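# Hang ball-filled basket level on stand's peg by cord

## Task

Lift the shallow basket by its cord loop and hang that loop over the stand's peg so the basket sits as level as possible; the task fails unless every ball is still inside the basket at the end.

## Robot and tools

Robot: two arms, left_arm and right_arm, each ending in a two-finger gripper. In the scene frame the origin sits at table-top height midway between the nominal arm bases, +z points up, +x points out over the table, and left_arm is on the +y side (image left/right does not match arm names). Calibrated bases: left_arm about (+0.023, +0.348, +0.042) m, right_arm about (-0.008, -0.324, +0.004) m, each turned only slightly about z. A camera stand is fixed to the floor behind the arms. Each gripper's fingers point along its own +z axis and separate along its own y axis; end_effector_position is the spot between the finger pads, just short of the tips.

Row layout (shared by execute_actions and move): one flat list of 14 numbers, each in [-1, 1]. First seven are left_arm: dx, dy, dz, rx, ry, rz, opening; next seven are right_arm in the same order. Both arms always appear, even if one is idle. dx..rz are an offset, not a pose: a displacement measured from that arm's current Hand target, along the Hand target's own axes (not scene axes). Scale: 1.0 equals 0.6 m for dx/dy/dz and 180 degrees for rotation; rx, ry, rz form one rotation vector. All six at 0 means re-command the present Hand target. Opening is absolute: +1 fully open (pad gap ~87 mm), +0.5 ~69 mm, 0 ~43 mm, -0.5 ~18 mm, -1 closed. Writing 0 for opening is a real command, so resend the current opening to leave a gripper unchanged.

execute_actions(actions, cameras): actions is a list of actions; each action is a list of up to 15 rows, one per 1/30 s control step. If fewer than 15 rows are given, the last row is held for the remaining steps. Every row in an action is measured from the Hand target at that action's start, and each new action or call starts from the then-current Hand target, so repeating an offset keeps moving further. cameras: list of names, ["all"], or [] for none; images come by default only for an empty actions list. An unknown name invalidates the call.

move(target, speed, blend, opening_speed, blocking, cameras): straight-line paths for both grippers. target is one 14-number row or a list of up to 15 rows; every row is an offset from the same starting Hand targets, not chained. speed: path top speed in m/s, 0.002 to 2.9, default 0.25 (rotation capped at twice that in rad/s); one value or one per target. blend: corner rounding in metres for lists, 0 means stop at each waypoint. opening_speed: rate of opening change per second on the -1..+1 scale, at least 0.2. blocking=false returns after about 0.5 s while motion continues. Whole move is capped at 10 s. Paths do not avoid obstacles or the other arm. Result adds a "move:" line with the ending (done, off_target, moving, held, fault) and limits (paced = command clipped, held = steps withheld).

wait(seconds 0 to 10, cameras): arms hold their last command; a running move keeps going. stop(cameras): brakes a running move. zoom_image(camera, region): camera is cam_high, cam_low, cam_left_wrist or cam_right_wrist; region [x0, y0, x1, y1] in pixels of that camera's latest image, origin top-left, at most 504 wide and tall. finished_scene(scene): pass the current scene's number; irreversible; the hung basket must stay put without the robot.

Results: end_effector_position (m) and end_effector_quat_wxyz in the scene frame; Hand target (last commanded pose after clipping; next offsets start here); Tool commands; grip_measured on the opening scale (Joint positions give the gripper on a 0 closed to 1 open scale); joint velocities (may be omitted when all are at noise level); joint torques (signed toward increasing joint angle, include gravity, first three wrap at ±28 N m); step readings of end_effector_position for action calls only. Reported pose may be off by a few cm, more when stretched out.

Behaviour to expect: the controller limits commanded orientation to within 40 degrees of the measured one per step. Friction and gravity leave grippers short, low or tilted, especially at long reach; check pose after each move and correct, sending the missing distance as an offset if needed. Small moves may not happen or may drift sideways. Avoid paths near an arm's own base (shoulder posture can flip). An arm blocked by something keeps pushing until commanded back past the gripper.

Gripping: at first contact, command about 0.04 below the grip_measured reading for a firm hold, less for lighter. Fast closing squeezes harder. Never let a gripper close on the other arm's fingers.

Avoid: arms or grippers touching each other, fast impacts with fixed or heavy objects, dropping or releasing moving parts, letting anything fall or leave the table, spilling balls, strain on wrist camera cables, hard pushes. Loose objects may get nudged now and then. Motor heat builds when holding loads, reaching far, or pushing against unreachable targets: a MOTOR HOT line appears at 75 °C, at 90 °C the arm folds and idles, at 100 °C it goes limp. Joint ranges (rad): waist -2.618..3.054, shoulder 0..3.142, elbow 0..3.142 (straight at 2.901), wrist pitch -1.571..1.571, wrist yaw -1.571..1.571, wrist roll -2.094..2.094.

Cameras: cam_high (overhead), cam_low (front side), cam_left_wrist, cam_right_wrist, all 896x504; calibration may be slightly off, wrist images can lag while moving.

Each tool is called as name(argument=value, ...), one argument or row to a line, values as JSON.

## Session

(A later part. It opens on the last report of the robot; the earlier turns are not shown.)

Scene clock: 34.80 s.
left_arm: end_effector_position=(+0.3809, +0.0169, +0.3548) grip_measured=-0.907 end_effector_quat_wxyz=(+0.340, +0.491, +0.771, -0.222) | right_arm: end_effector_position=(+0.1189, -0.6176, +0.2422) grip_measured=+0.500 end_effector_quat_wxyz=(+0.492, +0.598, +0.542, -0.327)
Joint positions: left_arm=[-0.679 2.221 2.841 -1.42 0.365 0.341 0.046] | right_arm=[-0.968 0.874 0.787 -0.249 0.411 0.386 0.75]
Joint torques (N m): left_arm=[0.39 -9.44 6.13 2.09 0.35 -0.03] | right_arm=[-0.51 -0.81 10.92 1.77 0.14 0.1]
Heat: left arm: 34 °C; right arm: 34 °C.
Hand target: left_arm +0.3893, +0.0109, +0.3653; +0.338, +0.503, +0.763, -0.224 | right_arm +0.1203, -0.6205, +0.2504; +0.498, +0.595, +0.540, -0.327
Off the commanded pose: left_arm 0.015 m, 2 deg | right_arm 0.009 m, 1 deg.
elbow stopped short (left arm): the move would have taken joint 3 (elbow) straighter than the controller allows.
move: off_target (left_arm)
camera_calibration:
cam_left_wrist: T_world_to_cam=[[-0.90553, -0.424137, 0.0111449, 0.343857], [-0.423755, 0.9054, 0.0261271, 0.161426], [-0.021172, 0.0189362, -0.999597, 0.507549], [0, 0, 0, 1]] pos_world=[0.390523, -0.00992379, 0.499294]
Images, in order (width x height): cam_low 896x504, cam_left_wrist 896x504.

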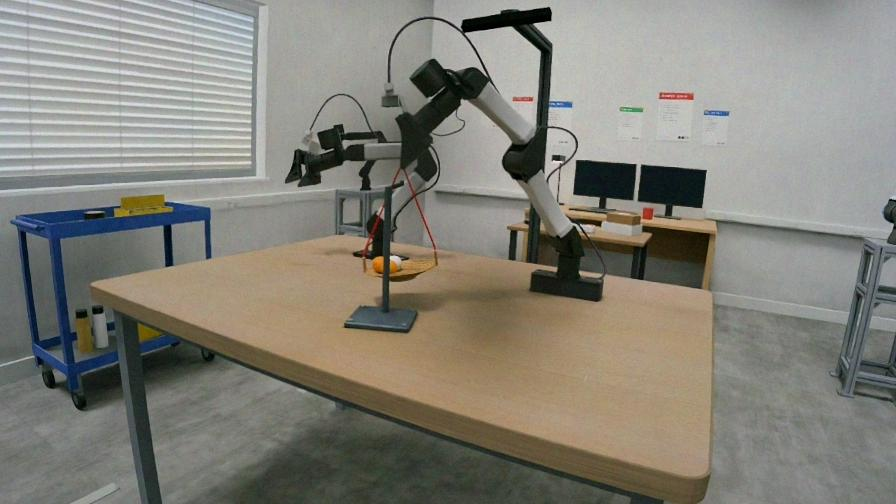

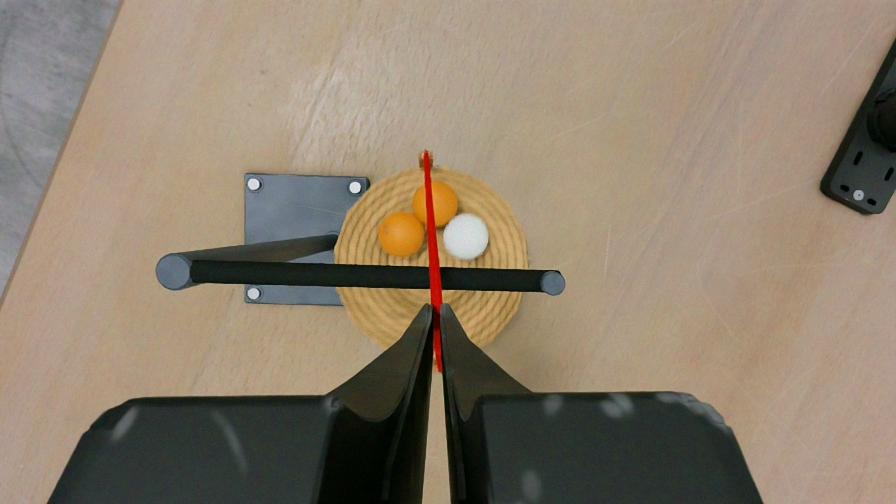

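move(
  target=[0.0347,0,0.041,0,0,0,-0.97,0,0,0,0,0,0,0.5],
  speed=0.04,
  cameras=["cam_left_wrist"],
)

Scene clock: 36.50 s.
left_arm: end_effector_position=(+0.3881, +0.0114, +0.3198) grip_measured=-0.907 end_effector_quat_wxyz=(+0.309, +0.499, +0.779, -0.220) | right_arm: end_effector_position=(+0.1189, -0.6176, +0.2422) grip_measured=+0.500 end_effector_quat_wxyz=(+0.492, +0.598, +0.542, -0.327)
Joint positions: left_arm=[-0.679 2.188 2.636 -1.318 0.372 0.358 0.046] | right_arm=[-0.968 0.874 0.787 -0.249 0.411 0.386 0.75]
Joint torques (N m): left_arm=[-0.25 -12.31 3.88 2.12 0.23 -0.01] | right_arm=[-0.53 -0.81 10.91 1.76 0.14 0.09]
Heat: left arm: 35 °C; right arm: 35 °C.
Hand target: left_arm +0.3909, +0.0071, +0.3334; +0.338, +0.503, +0.763, -0.224 | right_arm +0.1203, -0.6205, +0.2504; +0.498, +0.595, +0.540, -0.327
Off the commanded pose: left_arm 0.015 m, 4 deg | right_arm 0.009 m, 1 deg.
move: off_target (left_arm)
camera_calibration:
cam_left_wrist: T_world_to_cam=[[-0.910835, -0.41118, 0.0362201, 0.34225], [-0.407165, 0.90941, 0.0847916, 0.145069], [-0.0678034, 0.0624835, -0.99574, 0.489269], [0, 0, 0, 1]] pos_world=[0.403975, -0.0217723, 0.462487]
Images, in order (width x height): cam_left_wrist 896x504.

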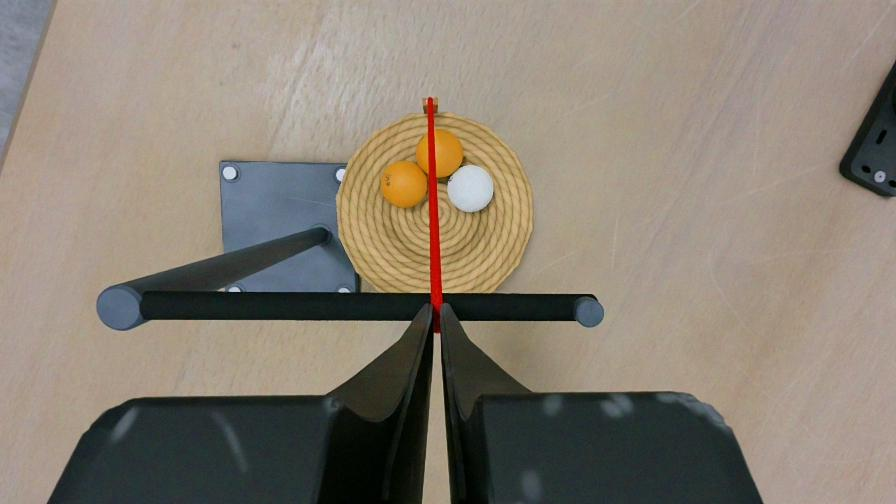

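move(
  target=[0.0128,0,0.0005,0,0,0,-0.97,0,0,0,0,0,0,0.5],
  speed=0.02,
  cameras=["cam_left_wrist"],
)

Scene clock: 37.70 s.
left_arm: end_effector_position=(+0.3877, +0.0117, +0.3198) grip_measured=-0.907 end_effector_quat_wxyz=(+0.323, +0.500, +0.773, -0.221) | right_arm: end_effector_position=(+0.1189, -0.6176, +0.2422) grip_measured=+0.500 end_effector_quat_wxyz=(+0.492, +0.598, +0.542, -0.327)
Joint positions: left_arm=[-0.679 2.102 2.47 -1.208 0.373 0.361 0.046] | right_arm=[-0.968 0.874 0.787 -0.249 0.411 0.386 0.75]
Joint torques (N m): left_arm=[0.24 -11.71 3.96 1.94 0.27 -0.01] | right_arm=[-0.5 -0.81 10.92 1.76 0.13 0.1]
Heat: left arm: 35 °C; right arm: 35 °C.
Hand target: left_arm +0.3890, +0.0115, +0.3276; +0.338, +0.503, +0.763, -0.224 | right_arm +0.1203, -0.6205, +0.2504; +0.498, +0.595, +0.540, -0.327
Off the commanded pose: left_arm 0.008 m, 2 deg | right_arm 0.009 m, 1 deg.
move: done
camera_calibration:
cam_left_wrist: T_world_to_cam=[[-0.91276, -0.408014, 0.0198657, 0.347939], [-0.406332, 0.911848, 0.0585505, 0.152797], [-0.0420039, 0.0453705, -0.998087, 0.480165], [0, 0, 0, 1]] pos_world=[0.39984, -0.0191487, 0.463387]
Images, in order (width x height): cam_left_wrist 896x504.

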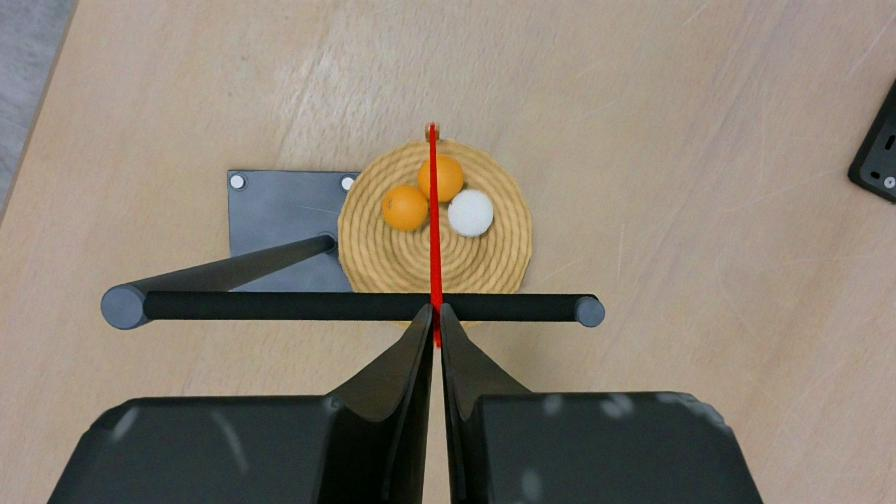

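move(
  target=[0.0208,0,0.0017,0,0,0,-0.97,0,0,0,0,0,0,0.5],
  speed=0.02,
  cameras=["cam_left_wrist","cam_low"],
)

Scene clock: 38.83 s.
left_arm: end_effector_position=(+0.3873, +0.0124, +0.3194) grip_measured=-0.907 end_effector_quat_wxyz=(+0.342, +0.501, +0.762, -0.229) | right_arm: end_effector_position=(+0.1189, -0.6176, +0.2422) grip_measured=+0.500 end_effector_quat_wxyz=(+0.492, +0.598, +0.542, -0.327)
Joint positions: left_arm=[-0.671 2.015 2.3 -1.084 0.393 0.366 0.046] | right_arm=[-0.968 0.874 0.787 -0.249 0.411 0.386 0.75]
Joint torques (N m): left_arm=[0.32 -10.86 3.7 1.65 0.12 0.03] | right_arm=[-0.5 -0.8 10.93 1.77 0.14 0.1]
Heat: left arm: 35 °C; right arm: 35 °C.
Hand target: left_arm +0.3859, +0.0186, +0.3176; +0.338, +0.503, +0.763, -0.224 | right_arm +0.1203, -0.6205, +0.2504; +0.498, +0.595, +0.540, -0.327
Off the commanded pose: left_arm 0.006 m, 1 deg | right_arm 0.009 m, 1 deg.
move: done
camera_calibration:
cam_left_wrist: T_world_to_cam=[[-0.917155, -0.39844, 0.00851552, 0.353114], [-0.398292, 0.917135, 0.0150623, 0.162569], [-0.0138113, 0.0104228, -0.99985, 0.469722], [0, 0, 0, 1]] pos_world=[0.395097, -0.0132984, 0.464196]
Images, in order (width x height): cam_low 896x504, cam_left_wrist 896x504.

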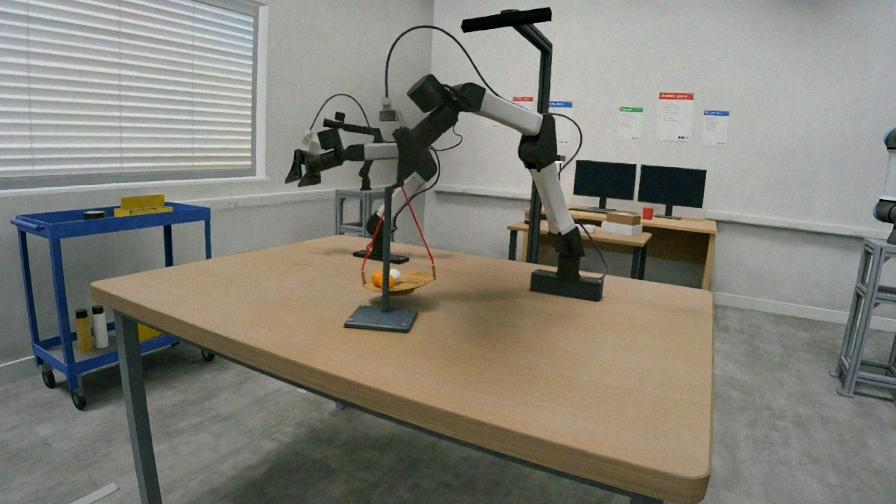

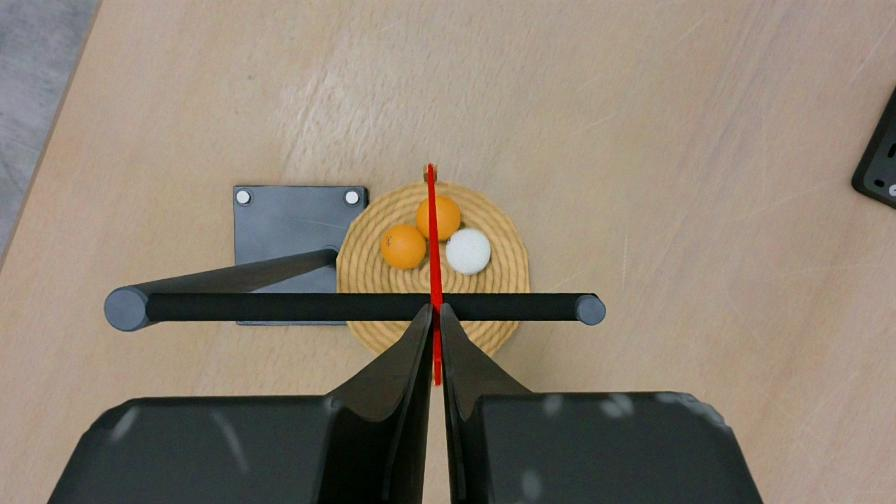

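move(
  target=[0.0099,0,0.0089,0,0,0,-0.97,0,0,0,0,0,0,0.5],
  speed=0.02,
  cameras=["cam_left_wrist"],
)

zoom_image(
  camera="cam_left_wrist",
  region=[330, 220, 550, 400],
)

Scene clock: 39.80 s.
left_arm: end_effector_position=(+0.3871, +0.0125, +0.3191) grip_measured=-0.907 end_effector_quat_wxyz=(+0.351, +0.501, +0.757, -0.229) | right_arm: end_effector_position=(+0.1189, -0.6176, +0.2422) grip_measured=+0.500 end_effector_quat_wxyz=(+0.492, +0.598, +0.542, -0.327)
Joint positions: left_arm=[-0.671 1.981 2.233 -1.03 0.393 0.367 0.046] | right_arm=[-0.968 0.874 0.787 -0.249 0.411 0.386 0.75]
Joint torques (N m): left_arm=[0.36 -9.83 3.51 1.59 0.16 0] | right_arm=[-0.51 -0.81 10.89 1.77 0.14 0.1]
Heat: left arm: 35 °C; right arm: 35 °C.
Hand target: left_arm +0.3860, +0.0185, +0.3096; +0.338, +0.503, +0.763, -0.224 | right_arm +0.1203, -0.6205, +0.2504; +0.498, +0.595, +0.540, -0.327
Off the commanded pose: left_arm 0.011 m, 2 deg | right_arm 0.009 m, 1 deg.
move: off_target (left_arm)
camera_calibration:
cam_left_wrist: T_world_to_cam=[[-0.91744, -0.397869, -0.00225321, 0.35655], [-0.39786, 0.917439, -0.00357091, 0.168342], [0.00348794, -0.00237964, -0.999991, 0.462994], [0, 0, 0, 1]] pos_world=[0.392475, -0.0114815, 0.464395]
Images, in order (width x height): cam_left_wrist 896x504.

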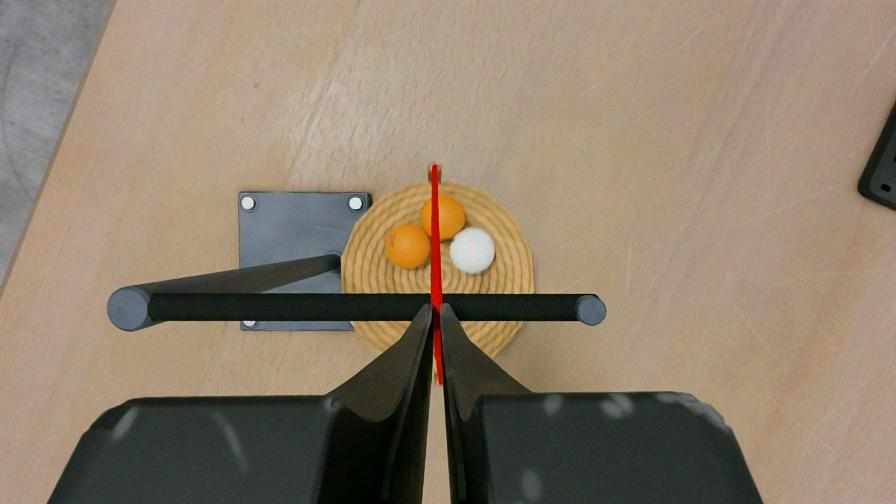

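Scaled by 2.291 from the camera's 896x504 image, which has a finer 1280x720 frame.

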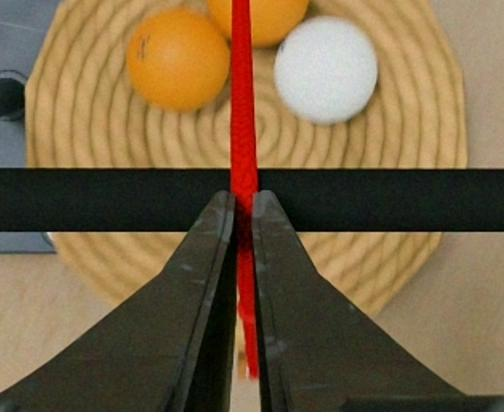

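move(
  target=[-0.0074,0,-0.0067,0,0,0,-0.97,0,0,0,0,0,0,0.5],
  speed=0.02,
)

move(
  target=[0,0,0,0,0,0,-0.8,0,0,0,0,0,0,0.5],
  opening_speed=0.2,
  cameras=["cam_left_wrist","cam_low"],
)

zoom_image(
  camera="cam_left_wrist",
  region=[330, 220, 550, 400],
)

zoom_image(
  camera="cam_low",
  region=[310, 140, 490, 340],
)

Scene clock: 40.80 s.
left_arm: end_effector_position=(+0.3856, +0.0138, +0.3187) grip_measured=-0.907 end_effector_quat_wxyz=(+0.348, +0.502, +0.758, -0.229) | right_arm: end_effector_position=(+0.1189, -0.6176, +0.2422) grip_measured=+0.500 end_effector_quat_wxyz=(+0.492, +0.598, +0.542, -0.327)
Joint positions: left_arm=[-0.671 1.981 2.237 -1.042 0.393 0.369 0.046] | right_arm=[-0.968 0.874 0.787 -0.249 0.411 0.386 0.75]
Joint torques (N m): left_arm=[0.44 -8.65 6.87 1.44 0.17 0.05] | right_arm=[-0.54 -0.8 10.91 1.76 0.14 0.1]
Heat: left arm: 35 °C; right arm: 35 °C.
Hand target: left_arm +0.3859, +0.0186, +0.3155; +0.338, +0.503, +0.763, -0.224 | right_arm +0.1203, -0.6205, +0.2504; +0.498, +0.595, +0.540, -0.327
Off the commanded pose: left_arm 0.006 m, 1 deg | right_arm 0.009 m, 1 deg.
move: done

Scene clock: 41.90 s.
left_arm: end_effector_position=(+0.3832, +0.0161, +0.3163) grip_measured=-0.800 end_effector_quat_wxyz=(+0.340, +0.502, +0.762, -0.227) | right_arm: end_effector_position=(+0.1189, -0.6176, +0.2422) grip_measured=+0.500 end_effector_quat_wxyz=(+0.492, +0.598, +0.542, -0.327)
Joint positions: left_arm=[-0.671 1.981 2.237 -1.059 0.39 0.369 0.1] | right_arm=[-0.968 0.874 0.787 -0.249 0.411 0.386 0.75]
Joint torques (N m): left_arm=[0.47 -8.64 6.78 1.56 0.15 -0.04] | right_arm=[-0.53 -0.8 10.92 1.76 0.14 0.1]
Heat: left arm: 35 °C; right arm: 35 °C.
Hand target: left_arm +0.3859, +0.0186, +0.3155; +0.338, +0.503, +0.763, -0.224 | right_arm +0.1203, -0.6205, +0.2504; +0.498, +0.595, +0.540, -0.327
Off the commanded pose: left_arm 0.004 m, 1 deg | right_arm 0.009 m, 1 deg.
move: done
camera_calibration:
cam_left_wrist: T_world_to_cam=[[-0.917238, -0.398278, 0.00699029, 0.351272], [-0.398093, 0.917147, 0.019085, 0.156397], [-0.0140123, 0.0147227, -0.999793, 0.46653], [0, 0, 0, 1]] pos_world=[0.390997, -0.0104038, 0.460994]
Images, in order (width x height): cam_low 896x504, cam_left_wrist 896x504.

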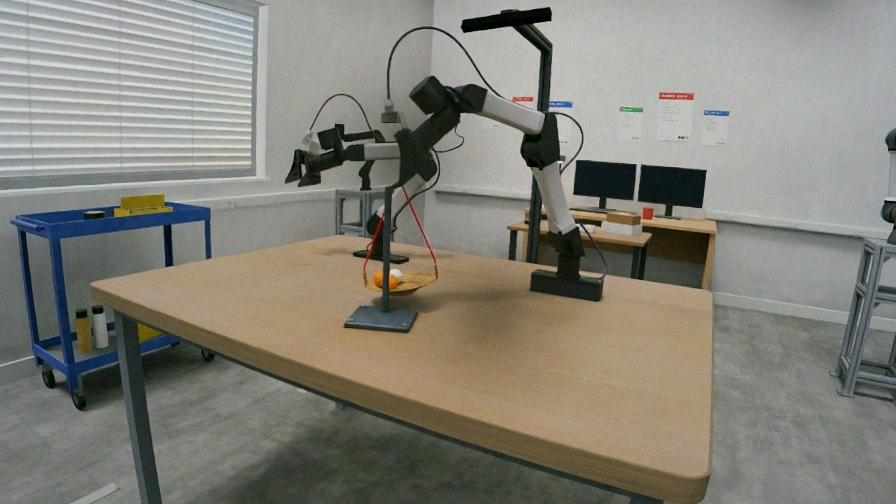

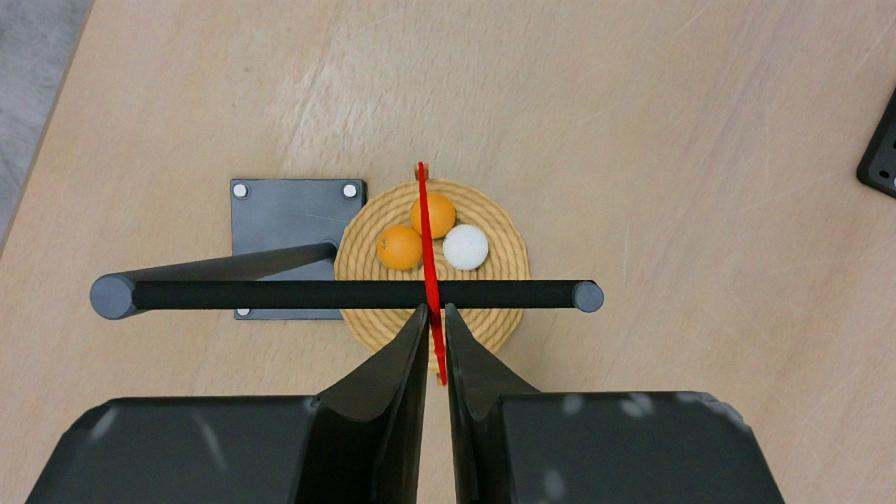

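Scaled by 2.291 from the camera's 896x504 image, which has a finer 1280x720 frame.

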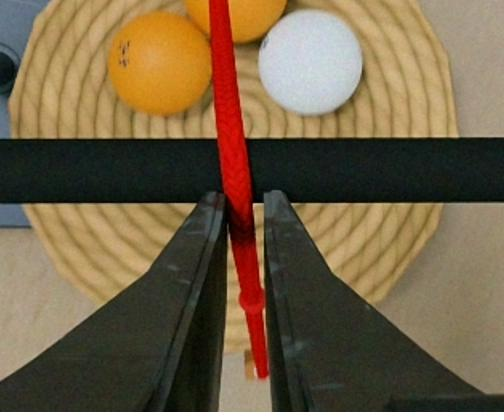

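Scaled by 2.520 from the camera's 896x504 image, which has a finer 1280x720 frame.

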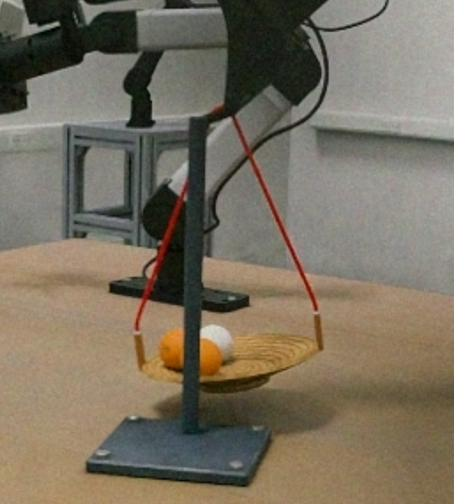

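move(
  target=[
    [0,0,0,0,0,0,-0.97,0,0,0,0,0,0,0.5],
    [-0.0432,0,-0.0391,0,0,0,-0.97,0,0,0,0,0,0,0.5],
    [-0.0325,0,-0.0508,0,0,0,-0.97,0,0,0,0,0,0,0.5],
  ],
  speed=0.05,
  blend=[0,0.005,0],
  cameras=["cam_left_wrist","cam_low"],
)

zoom_image(
  camera="cam_low",
  region=[310, 140, 490, 340],
)

Scene clock: 45.13 s.
left_arm: end_effector_position=(+0.3805, +0.0262, +0.3430) grip_measured=-0.907 end_effector_quat_wxyz=(+0.325, +0.500, +0.771, -0.222) | right_arm: end_effector_position=(+0.1189, -0.6176, +0.2422) grip_measured=+0.500 end_effector_quat_wxyz=(+0.492, +0.598, +0.542, -0.327)
Joint positions: left_arm=[-0.659 2.129 2.63 -1.342 0.389 0.377 0.046] | right_arm=[-0.968 0.874 0.787 -0.249 0.411 0.386 0.75]
Joint torques (N m): left_arm=[0.43 -10.63 4.77 1.85 0.29 0] | right_arm=[-0.51 -0.79 10.92 1.76 0.14 0.09]
Heat: left arm: 35 °C; right arm: 36 °C.
Hand target: left_arm +0.3821, +0.0272, +0.3506; +0.338, +0.503, +0.763, -0.224 | right_arm +0.1203, -0.6205, +0.2504; +0.498, +0.595, +0.540, -0.327
Off the commanded pose: left_arm 0.008 m, 2 deg | right_arm 0.009 m, 1 deg.
move: done; blend cut to 0.0048 m at target 2
camera_calibration:
cam_left_wrist: T_world_to_cam=[[-0.913701, -0.405933, 0.0192045, 0.347388], [-0.404511, 0.913002, 0.0528911, 0.136388], [-0.039004, 0.0405582, -0.998416, 0.501369], [0, 0, 0, 1]] pos_world=[0.392134, -0.00384136, 0.486689]
Images, in order (width x height): cam_low 896x504, cam_left_wrist 896x504.

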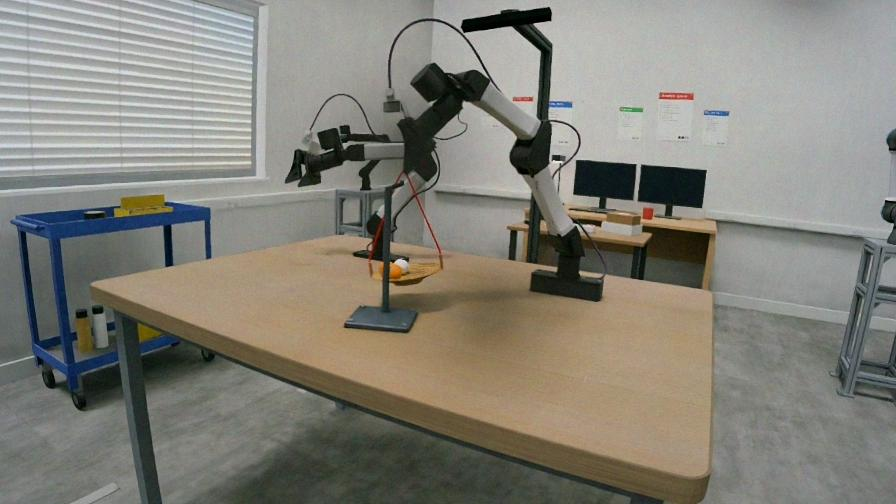

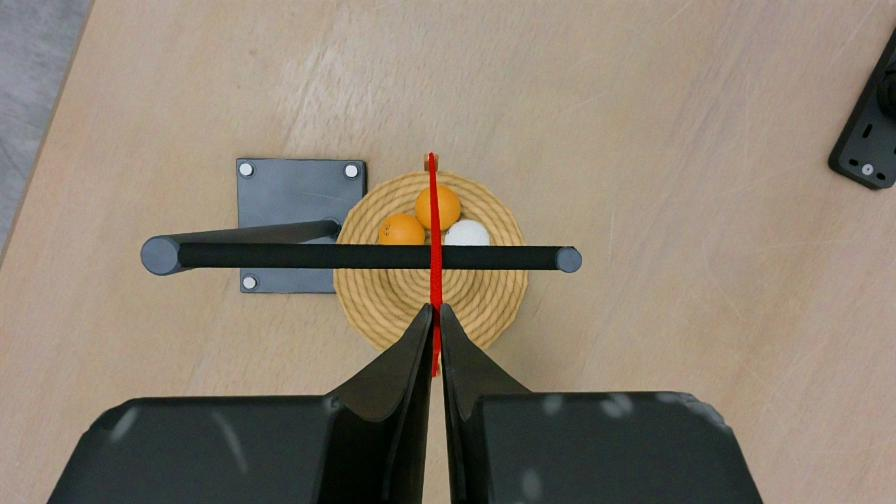

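Scaled by 2.520 from the camera's 896x504 image, which has a finer 1280x720 frame.

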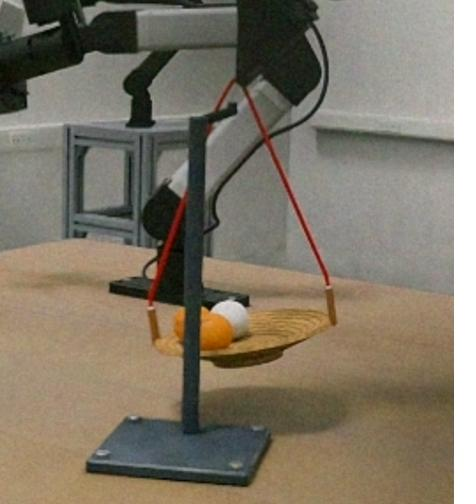

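move(
  target=[0.0558,0,0.0526,0,0,0,-0.97,0,0,0,0,0,0,0.5],
  speed=0.04,
  cameras=["cam_left_wrist","cam_low"],
)

zoom_image(
  camera="cam_low",
  region=[310, 140, 490, 340],
)

zoom_image(
  camera="cam_left_wrist",
  region=[330, 220, 550, 400],
)

Scene clock: 46.97 s.
left_arm: end_effector_position=(+0.3834, +0.0240, +0.2870) grip_measured=-0.907 end_effector_quat_wxyz=(+0.314, +0.502, +0.775, -0.222) | right_arm: end_effector_position=(+0.1189, -0.6176, +0.2422) grip_measured=+0.500 end_effector_quat_wxyz=(+0.492, +0.598, +0.542, -0.327)
Joint positions: left_arm=[-0.659 1.967 2.126 -1.023 0.39 0.38 0.046] | right_arm=[-0.968 0.874 0.787 -0.249 0.411 0.386 0.75]
Joint torques (N m): left_arm=[0.36 -12.66 4.67 1.84 0.26 -0.05] | right_arm=[-0.53 -0.79 10.89 1.76 0.14 0.1]
Heat: left arm: 36 °C; right arm: 36 °C.
Hand target: left_arm +0.3825, +0.0264, +0.3045; +0.338, +0.503, +0.763, -0.224 | right_arm +0.1203, -0.6205, +0.2504; +0.498, +0.595, +0.540, -0.327
Off the commanded pose: left_arm 0.018 m, 3 deg | right_arm 0.009 m, 1 deg.
move: off_target (left_arm)
camera_calibration:
cam_left_wrist: T_world_to_cam=[[-0.914308, -0.40389, 0.0302387, 0.347283], [-0.400973, 0.913174, 0.0730326, 0.135496], [-0.0571102, 0.0546493, -0.996871, 0.451799], [0, 0, 0, 1]] pos_world=[0.397656, -0.00815821, 0.429989]
Images, in order (width x height): cam_low 896x504, cam_left_wrist 896x504.

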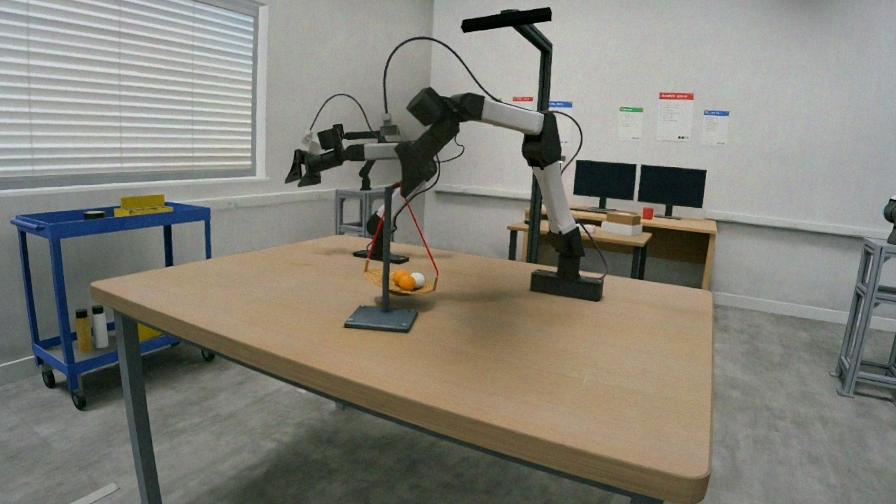

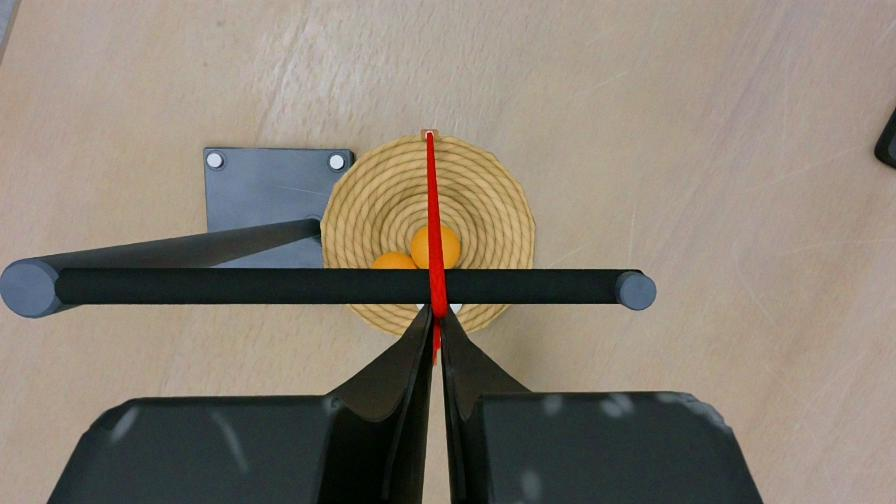

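Scaled by 2.520 from the camera's 896x504 image, which has a finer 1280x720 frame.

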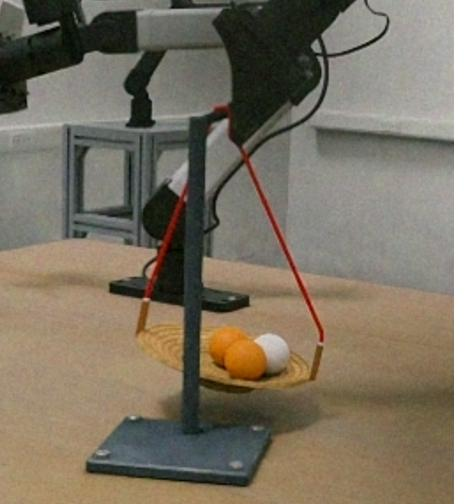

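Scaled by 2.291 from the camera's 896x504 image, which has a finer 1280x720 frame.

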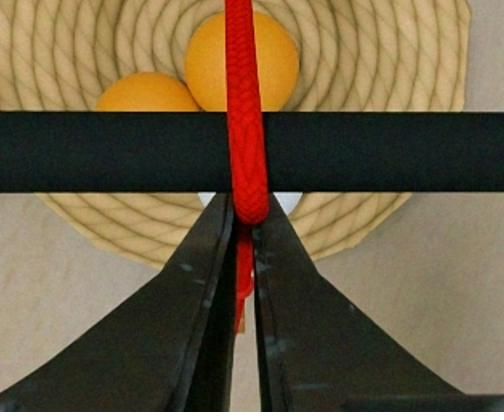

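move(
  target=[-0.0218,0,-0.0107,0,0,0,-0.97,0,0,0,0,0,0,0.5],
  speed=0.03,
  cameras=["cam_left_wrist","cam_low"],
)

zoom_image(
  camera="cam_low",
  region=[310, 140, 490, 340],
)

Scene clock: 48.30 s.
left_arm: end_effector_position=(+0.3821, +0.0250, +0.3164) grip_measured=-0.907 end_effector_quat_wxyz=(+0.336, +0.501, +0.766, -0.223) | right_arm: end_effector_position=(+0.1189, -0.6176, +0.2422) grip_measured=+0.500 end_effector_quat_wxyz=(+0.492, +0.598, +0.542, -0.327)
Joint positions: left_arm=[-0.659 1.967 2.228 -1.079 0.39 0.38 0.046] | right_arm=[-0.968 0.874 0.787 -0.249 0.411 0.386 0.75]
Joint torques (N m): left_arm=[-0.28 -8.28 7.19 1.59 0.21 -0.1] | right_arm=[-0.51 -0.8 10.91 1.76 0.13 0.1]
Heat: left arm: 36 °C; right arm: 36 °C.
Hand target: left_arm +0.3841, +0.0227, +0.3184; +0.338, +0.503, +0.763, -0.224 | right_arm +0.1203, -0.6205, +0.2504; +0.498, +0.595, +0.540, -0.327
Off the commanded pose: left_arm 0.004 m, 0 deg | right_arm 0.009 m, 1 deg.
move: done
camera_calibration:
cam_left_wrist: T_world_to_cam=[[-0.915004, -0.40339, 0.00664744, 0.353319], [-0.402978, 0.914613, 0.0330325, 0.145254], [-0.0194048, 0.0275461, -0.999432, 0.468201], [0, 0, 0, 1]] pos_world=[0.390908, -0.00322323, 0.460788]
Images, in order (width x height): cam_low 896x504, cam_left_wrist 896x504.

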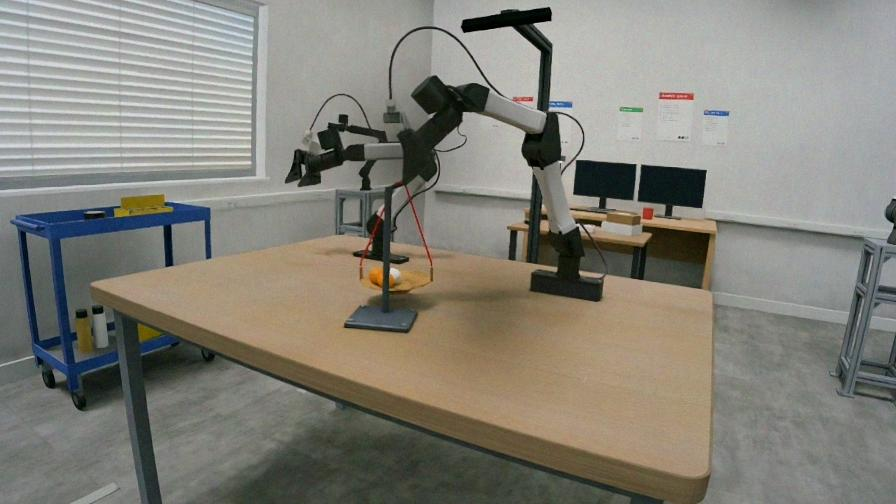

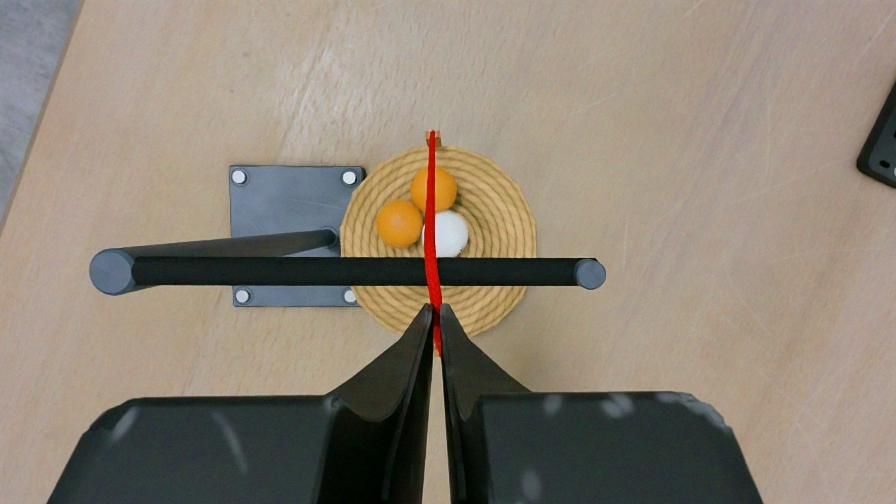

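Scaled by 2.520 from the camera's 896x504 image, which has a finer 1280x720 frame.

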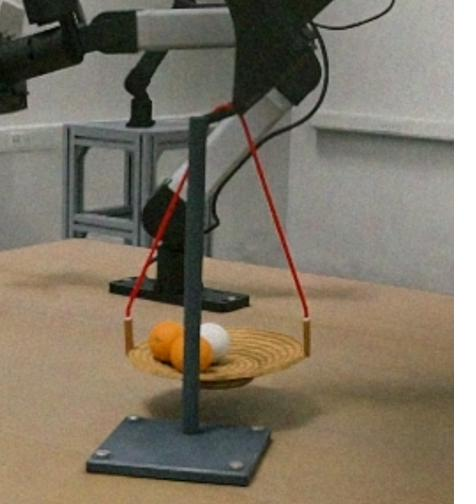

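move(
  target=[0.0123,0,0.0112,0,0,0,-0.97,0,0,0,0,0,0,0.5],
  speed=0.015,
  cameras=["cam_low"],
)

zoom_image(
  camera="cam_low",
  region=[310, 140, 490, 340],
)

Scene clock: 49.47 s.
left_arm: end_effector_position=(+0.3836, +0.0239, +0.3034) grip_measured=-0.907 end_effector_quat_wxyz=(+0.328, +0.501, +0.769, -0.222) | right_arm: end_effector_position=(+0.1189, -0.6176, +0.2422) grip_measured=+0.500 end_effector_quat_wxyz=(+0.492, +0.598, +0.542, -0.327)
Joint positions: left_arm=[-0.659 1.967 2.181 -1.05 0.39 0.38 0.046] | right_arm=[-0.968 0.874 0.787 -0.249 0.411 0.386 0.75]
Joint torques (N m): left_arm=[-0.13 -10.47 4.66 1.87 0.24 -0.11] | right_arm=[-0.5 -0.81 10.91 1.77 0.14 0.1]
Heat: left arm: 36 °C; right arm: 36 °C.
Hand target: left_arm +0.3841, +0.0226, +0.3086; +0.338, +0.503, +0.763, -0.224 | right_arm +0.1203, -0.6205, +0.2504; +0.498, +0.595, +0.540, -0.327
Off the commanded pose: left_arm 0.005 m, 1 deg | right_arm 0.009 m, 1 deg.
move: done
Images, in order (width x height): cam_low 896x504.

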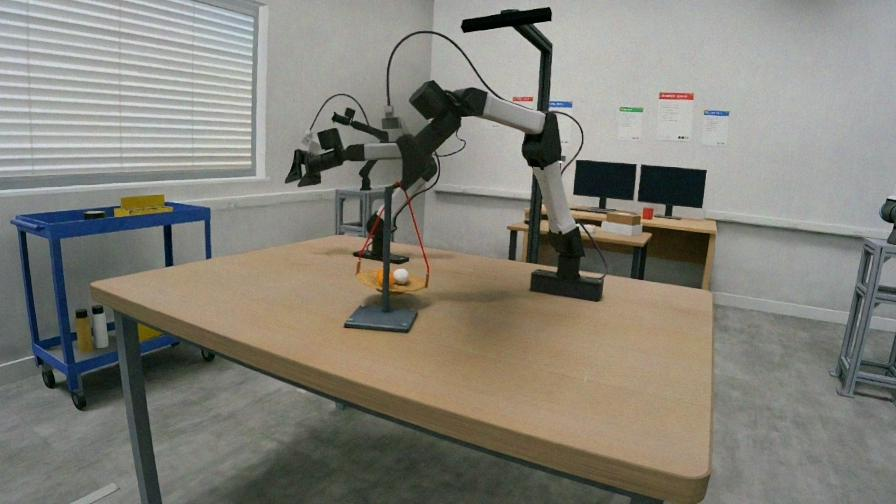

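Scaled by 2.520 from the camera's 896x504 image, which has a finer 1280x720 frame.

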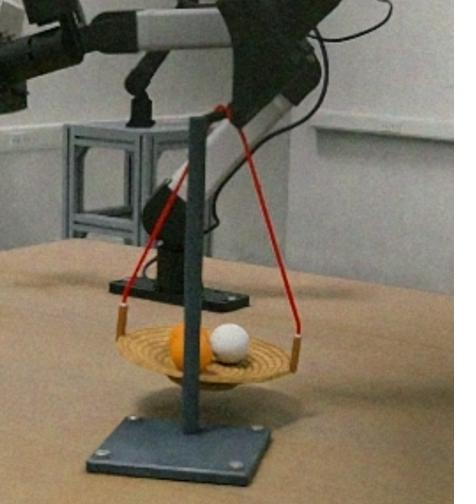

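move(
  target=[-0.0075,0,-0.0056,0,0,0,-0.97,0,0,0,0,0,0,0.5],
  speed=0.01,
  cameras=["cam_low"],
)

zoom_image(
  camera="cam_low",
  region=[310, 140, 490, 340],
)

Scene clock: 50.53 s.
left_arm: end_effector_position=(+0.3828, +0.0244, +0.3065) grip_measured=-0.907 end_effector_quat_wxyz=(+0.329, +0.501, +0.769, -0.222) | right_arm: end_effector_position=(+0.1189, -0.6176, +0.2422) grip_measured=+0.500 end_effector_quat_wxyz=(+0.492, +0.598, +0.542, -0.327)
Joint positions: left_arm=[-0.659 1.967 2.193 -1.06 0.39 0.38 0.046] | right_arm=[-0.968 0.874 0.787 -0.249 0.411 0.386 0.75]
Joint torques (N m): left_arm=[-0.29 -9.22 7.1 1.71 0.23 -0.12] | right_arm=[-0.51 -0.81 10.92 1.77 0.14 0.09]
Heat: left arm: 36 °C; right arm: 37 °C.
Hand target: left_arm +0.3843, +0.0222, +0.3140; +0.338, +0.503, +0.763, -0.224 | right_arm +0.1203, -0.6205, +0.2504; +0.498, +0.595, +0.540, -0.327
Off the commanded pose: left_arm 0.008 m, 1 deg | right_arm 0.009 m, 1 deg.
move: done
Images, in order (width x height): cam_low 896x504.

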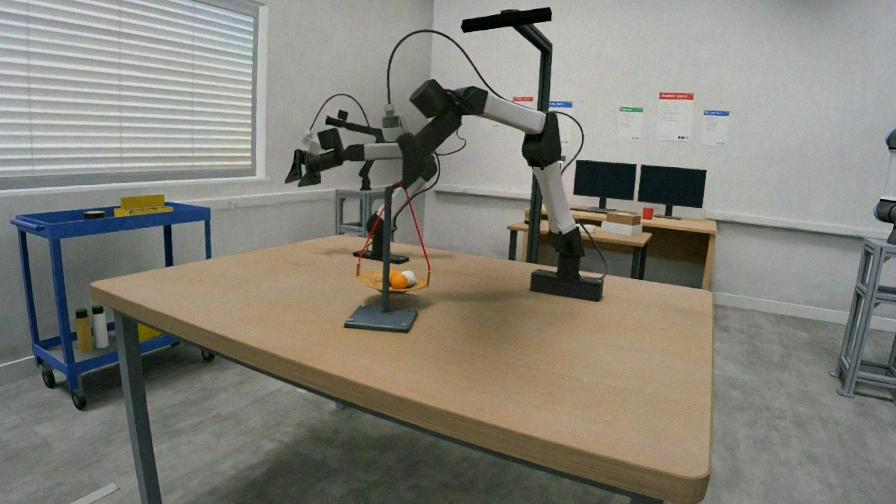

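Scaled by 2.520 from the camera's 896x504 image, which has a finer 1280x720 frame.

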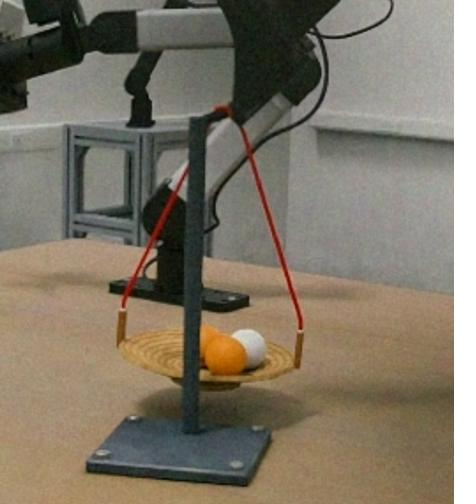

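move(
  target=[-0.0055,0,-0.0049,0,0,0,-0.97,0,0,0,0,0,0,0.5],
  speed=0.01,
  cameras=["cam_low"],
)

zoom_image(
  camera="cam_low",
  region=[310, 140, 490, 340],
)

Scene clock: 51.53 s.
left_arm: end_effector_position=(+0.3814, +0.0254, +0.3166) grip_measured=-0.907 end_effector_quat_wxyz=(+0.335, +0.501, +0.766, -0.223) | right_arm: end_effector_position=(+0.1189, -0.6176, +0.2422) grip_measured=+0.500 end_effector_quat_wxyz=(+0.492, +0.598, +0.542, -0.327)
Joint positions: left_arm=[-0.659 1.967 2.231 -1.084 0.39 0.38 0.046] | right_arm=[-0.968 0.874 0.787 -0.249 0.411 0.386 0.75]
Joint torques (N m): left_arm=[-0.1 -8.23 7.34 1.66 0.24 -0.14] | right_arm=[-0.51 -0.8 10.91 1.77 0.14 0.1]
Heat: left arm: 37 °C; right arm: 37 °C.
Hand target: left_arm +0.3843, +0.0222, +0.3185; +0.338, +0.503, +0.763, -0.224 | right_arm +0.1203, -0.6205, +0.2504; +0.498, +0.595, +0.540, -0.327
Off the commanded pose: left_arm 0.005 m, 1 deg | right_arm 0.009 m, 1 deg.
move: done
Images, in order (width x height): cam_low 896x504.

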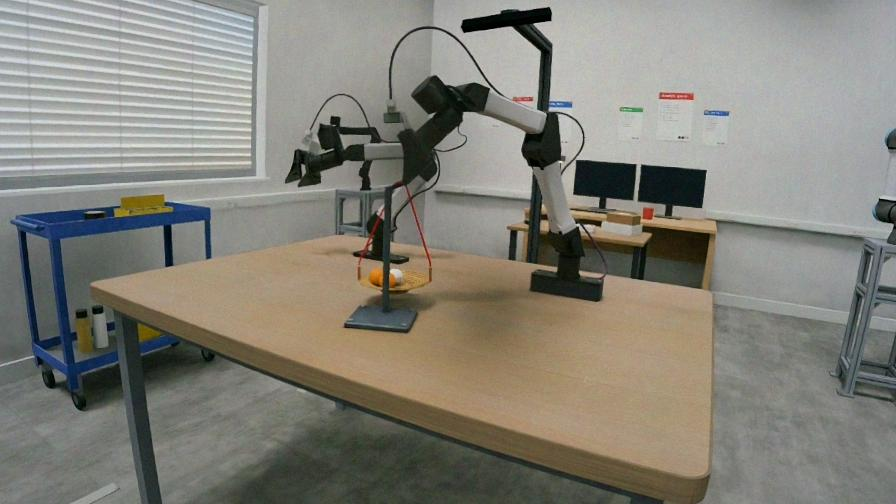

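Scaled by 2.520 from the camera's 896x504 image, which has a finer 1280x720 frame.

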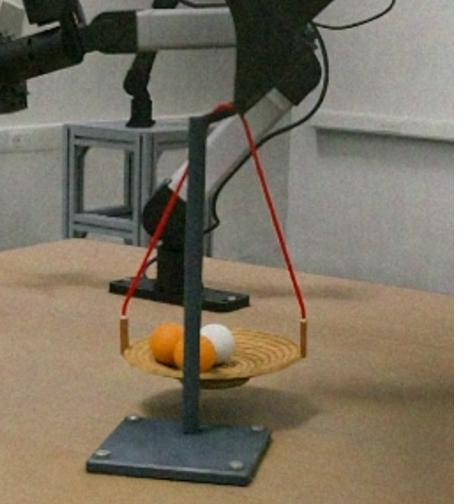

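move(
  target=[0,0,0,0,0,0,-0.78,0,0,0,0,0,0,0.5],
  opening_speed=0.2,
  cameras=["cam_left_wrist","cam_low"],
)

zoom_image(
  camera="cam_low",
  region=[310, 140, 490, 340],
)

zoom_image(
  camera="cam_left_wrist",
  region=[330, 220, 550, 400],
)

Scene clock: 53.00 s.
left_arm: end_effector_position=(+0.3815, +0.0254, +0.3177) grip_measured=-0.780 end_effector_quat_wxyz=(+0.336, +0.501, +0.766, -0.223) | right_arm: end_effector_position=(+0.1189, -0.6176, +0.2422) grip_measured=+0.500 end_effector_quat_wxyz=(+0.492, +0.598, +0.542, -0.327)
Joint positions: left_arm=[-0.659 1.967 2.234 -1.085 0.39 0.38 0.11] | right_arm=[-0.968 0.874 0.787 -0.249 0.411 0.386 0.75]
Joint torques (N m): left_arm=[-0.32 -8.09 6.95 1.67 0.22 -0.12] | right_arm=[-0.51 -0.83 10.91 1.77 0.13 0.1]
Heat: left arm: 37 °C; right arm: 37 °C.
Hand target: left_arm +0.3843, +0.0222, +0.3185; +0.338, +0.503, +0.763, -0.224 | right_arm +0.1203, -0.6205, +0.2504; +0.498, +0.595, +0.540, -0.327
Off the commanded pose: left_arm 0.004 m, 0 deg | right_arm 0.009 m, 1 deg.
move: done
camera_calibration:
cam_left_wrist: T_world_to_cam=[[-0.915004, -0.40339, 0.00664744, 0.352923], [-0.402978, 0.914613, 0.0330325, 0.144607], [-0.0194048, 0.0275461, -0.999432, 0.469378], [0, 0, 0, 1]] pos_world=[0.390308, -0.00282323, 0.461988]
Images, in order (width x height): cam_low 896x504, cam_left_wrist 896x504.

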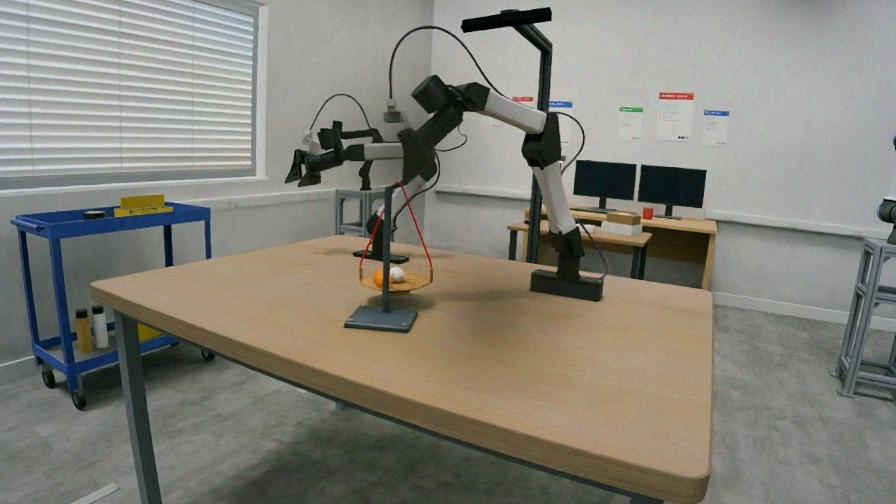

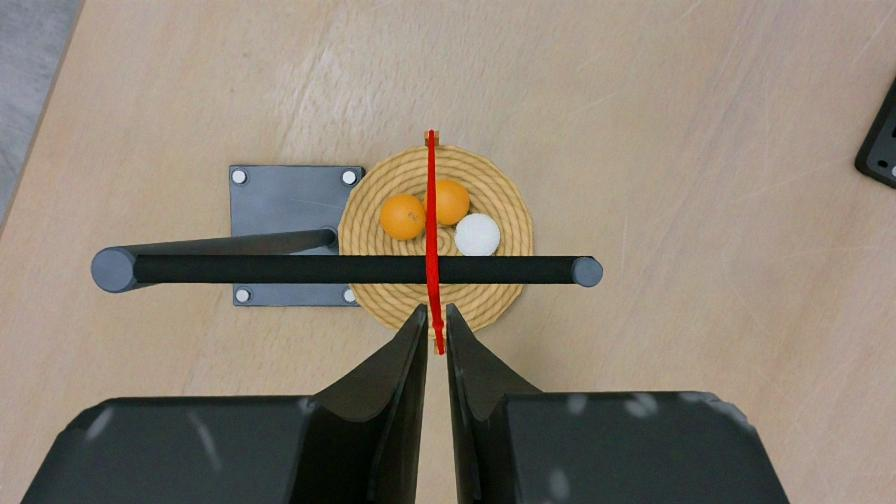

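Scaled by 2.520 from the camera's 896x504 image, which has a finer 1280x720 frame.

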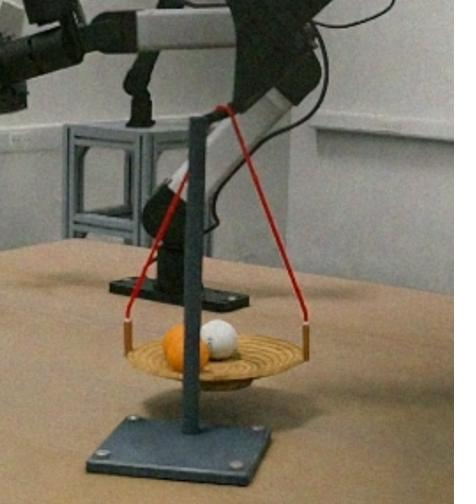

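Scaled by 2.291 from the camera's 896x504 image, which has a finer 1280x720 frame.

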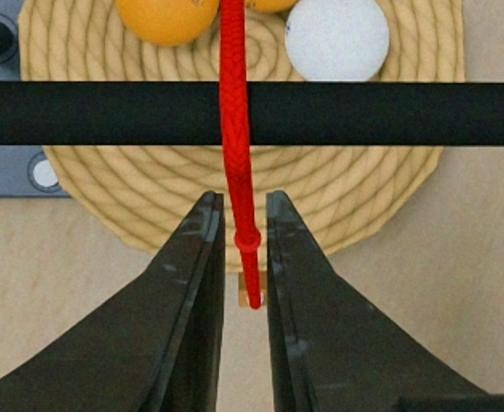

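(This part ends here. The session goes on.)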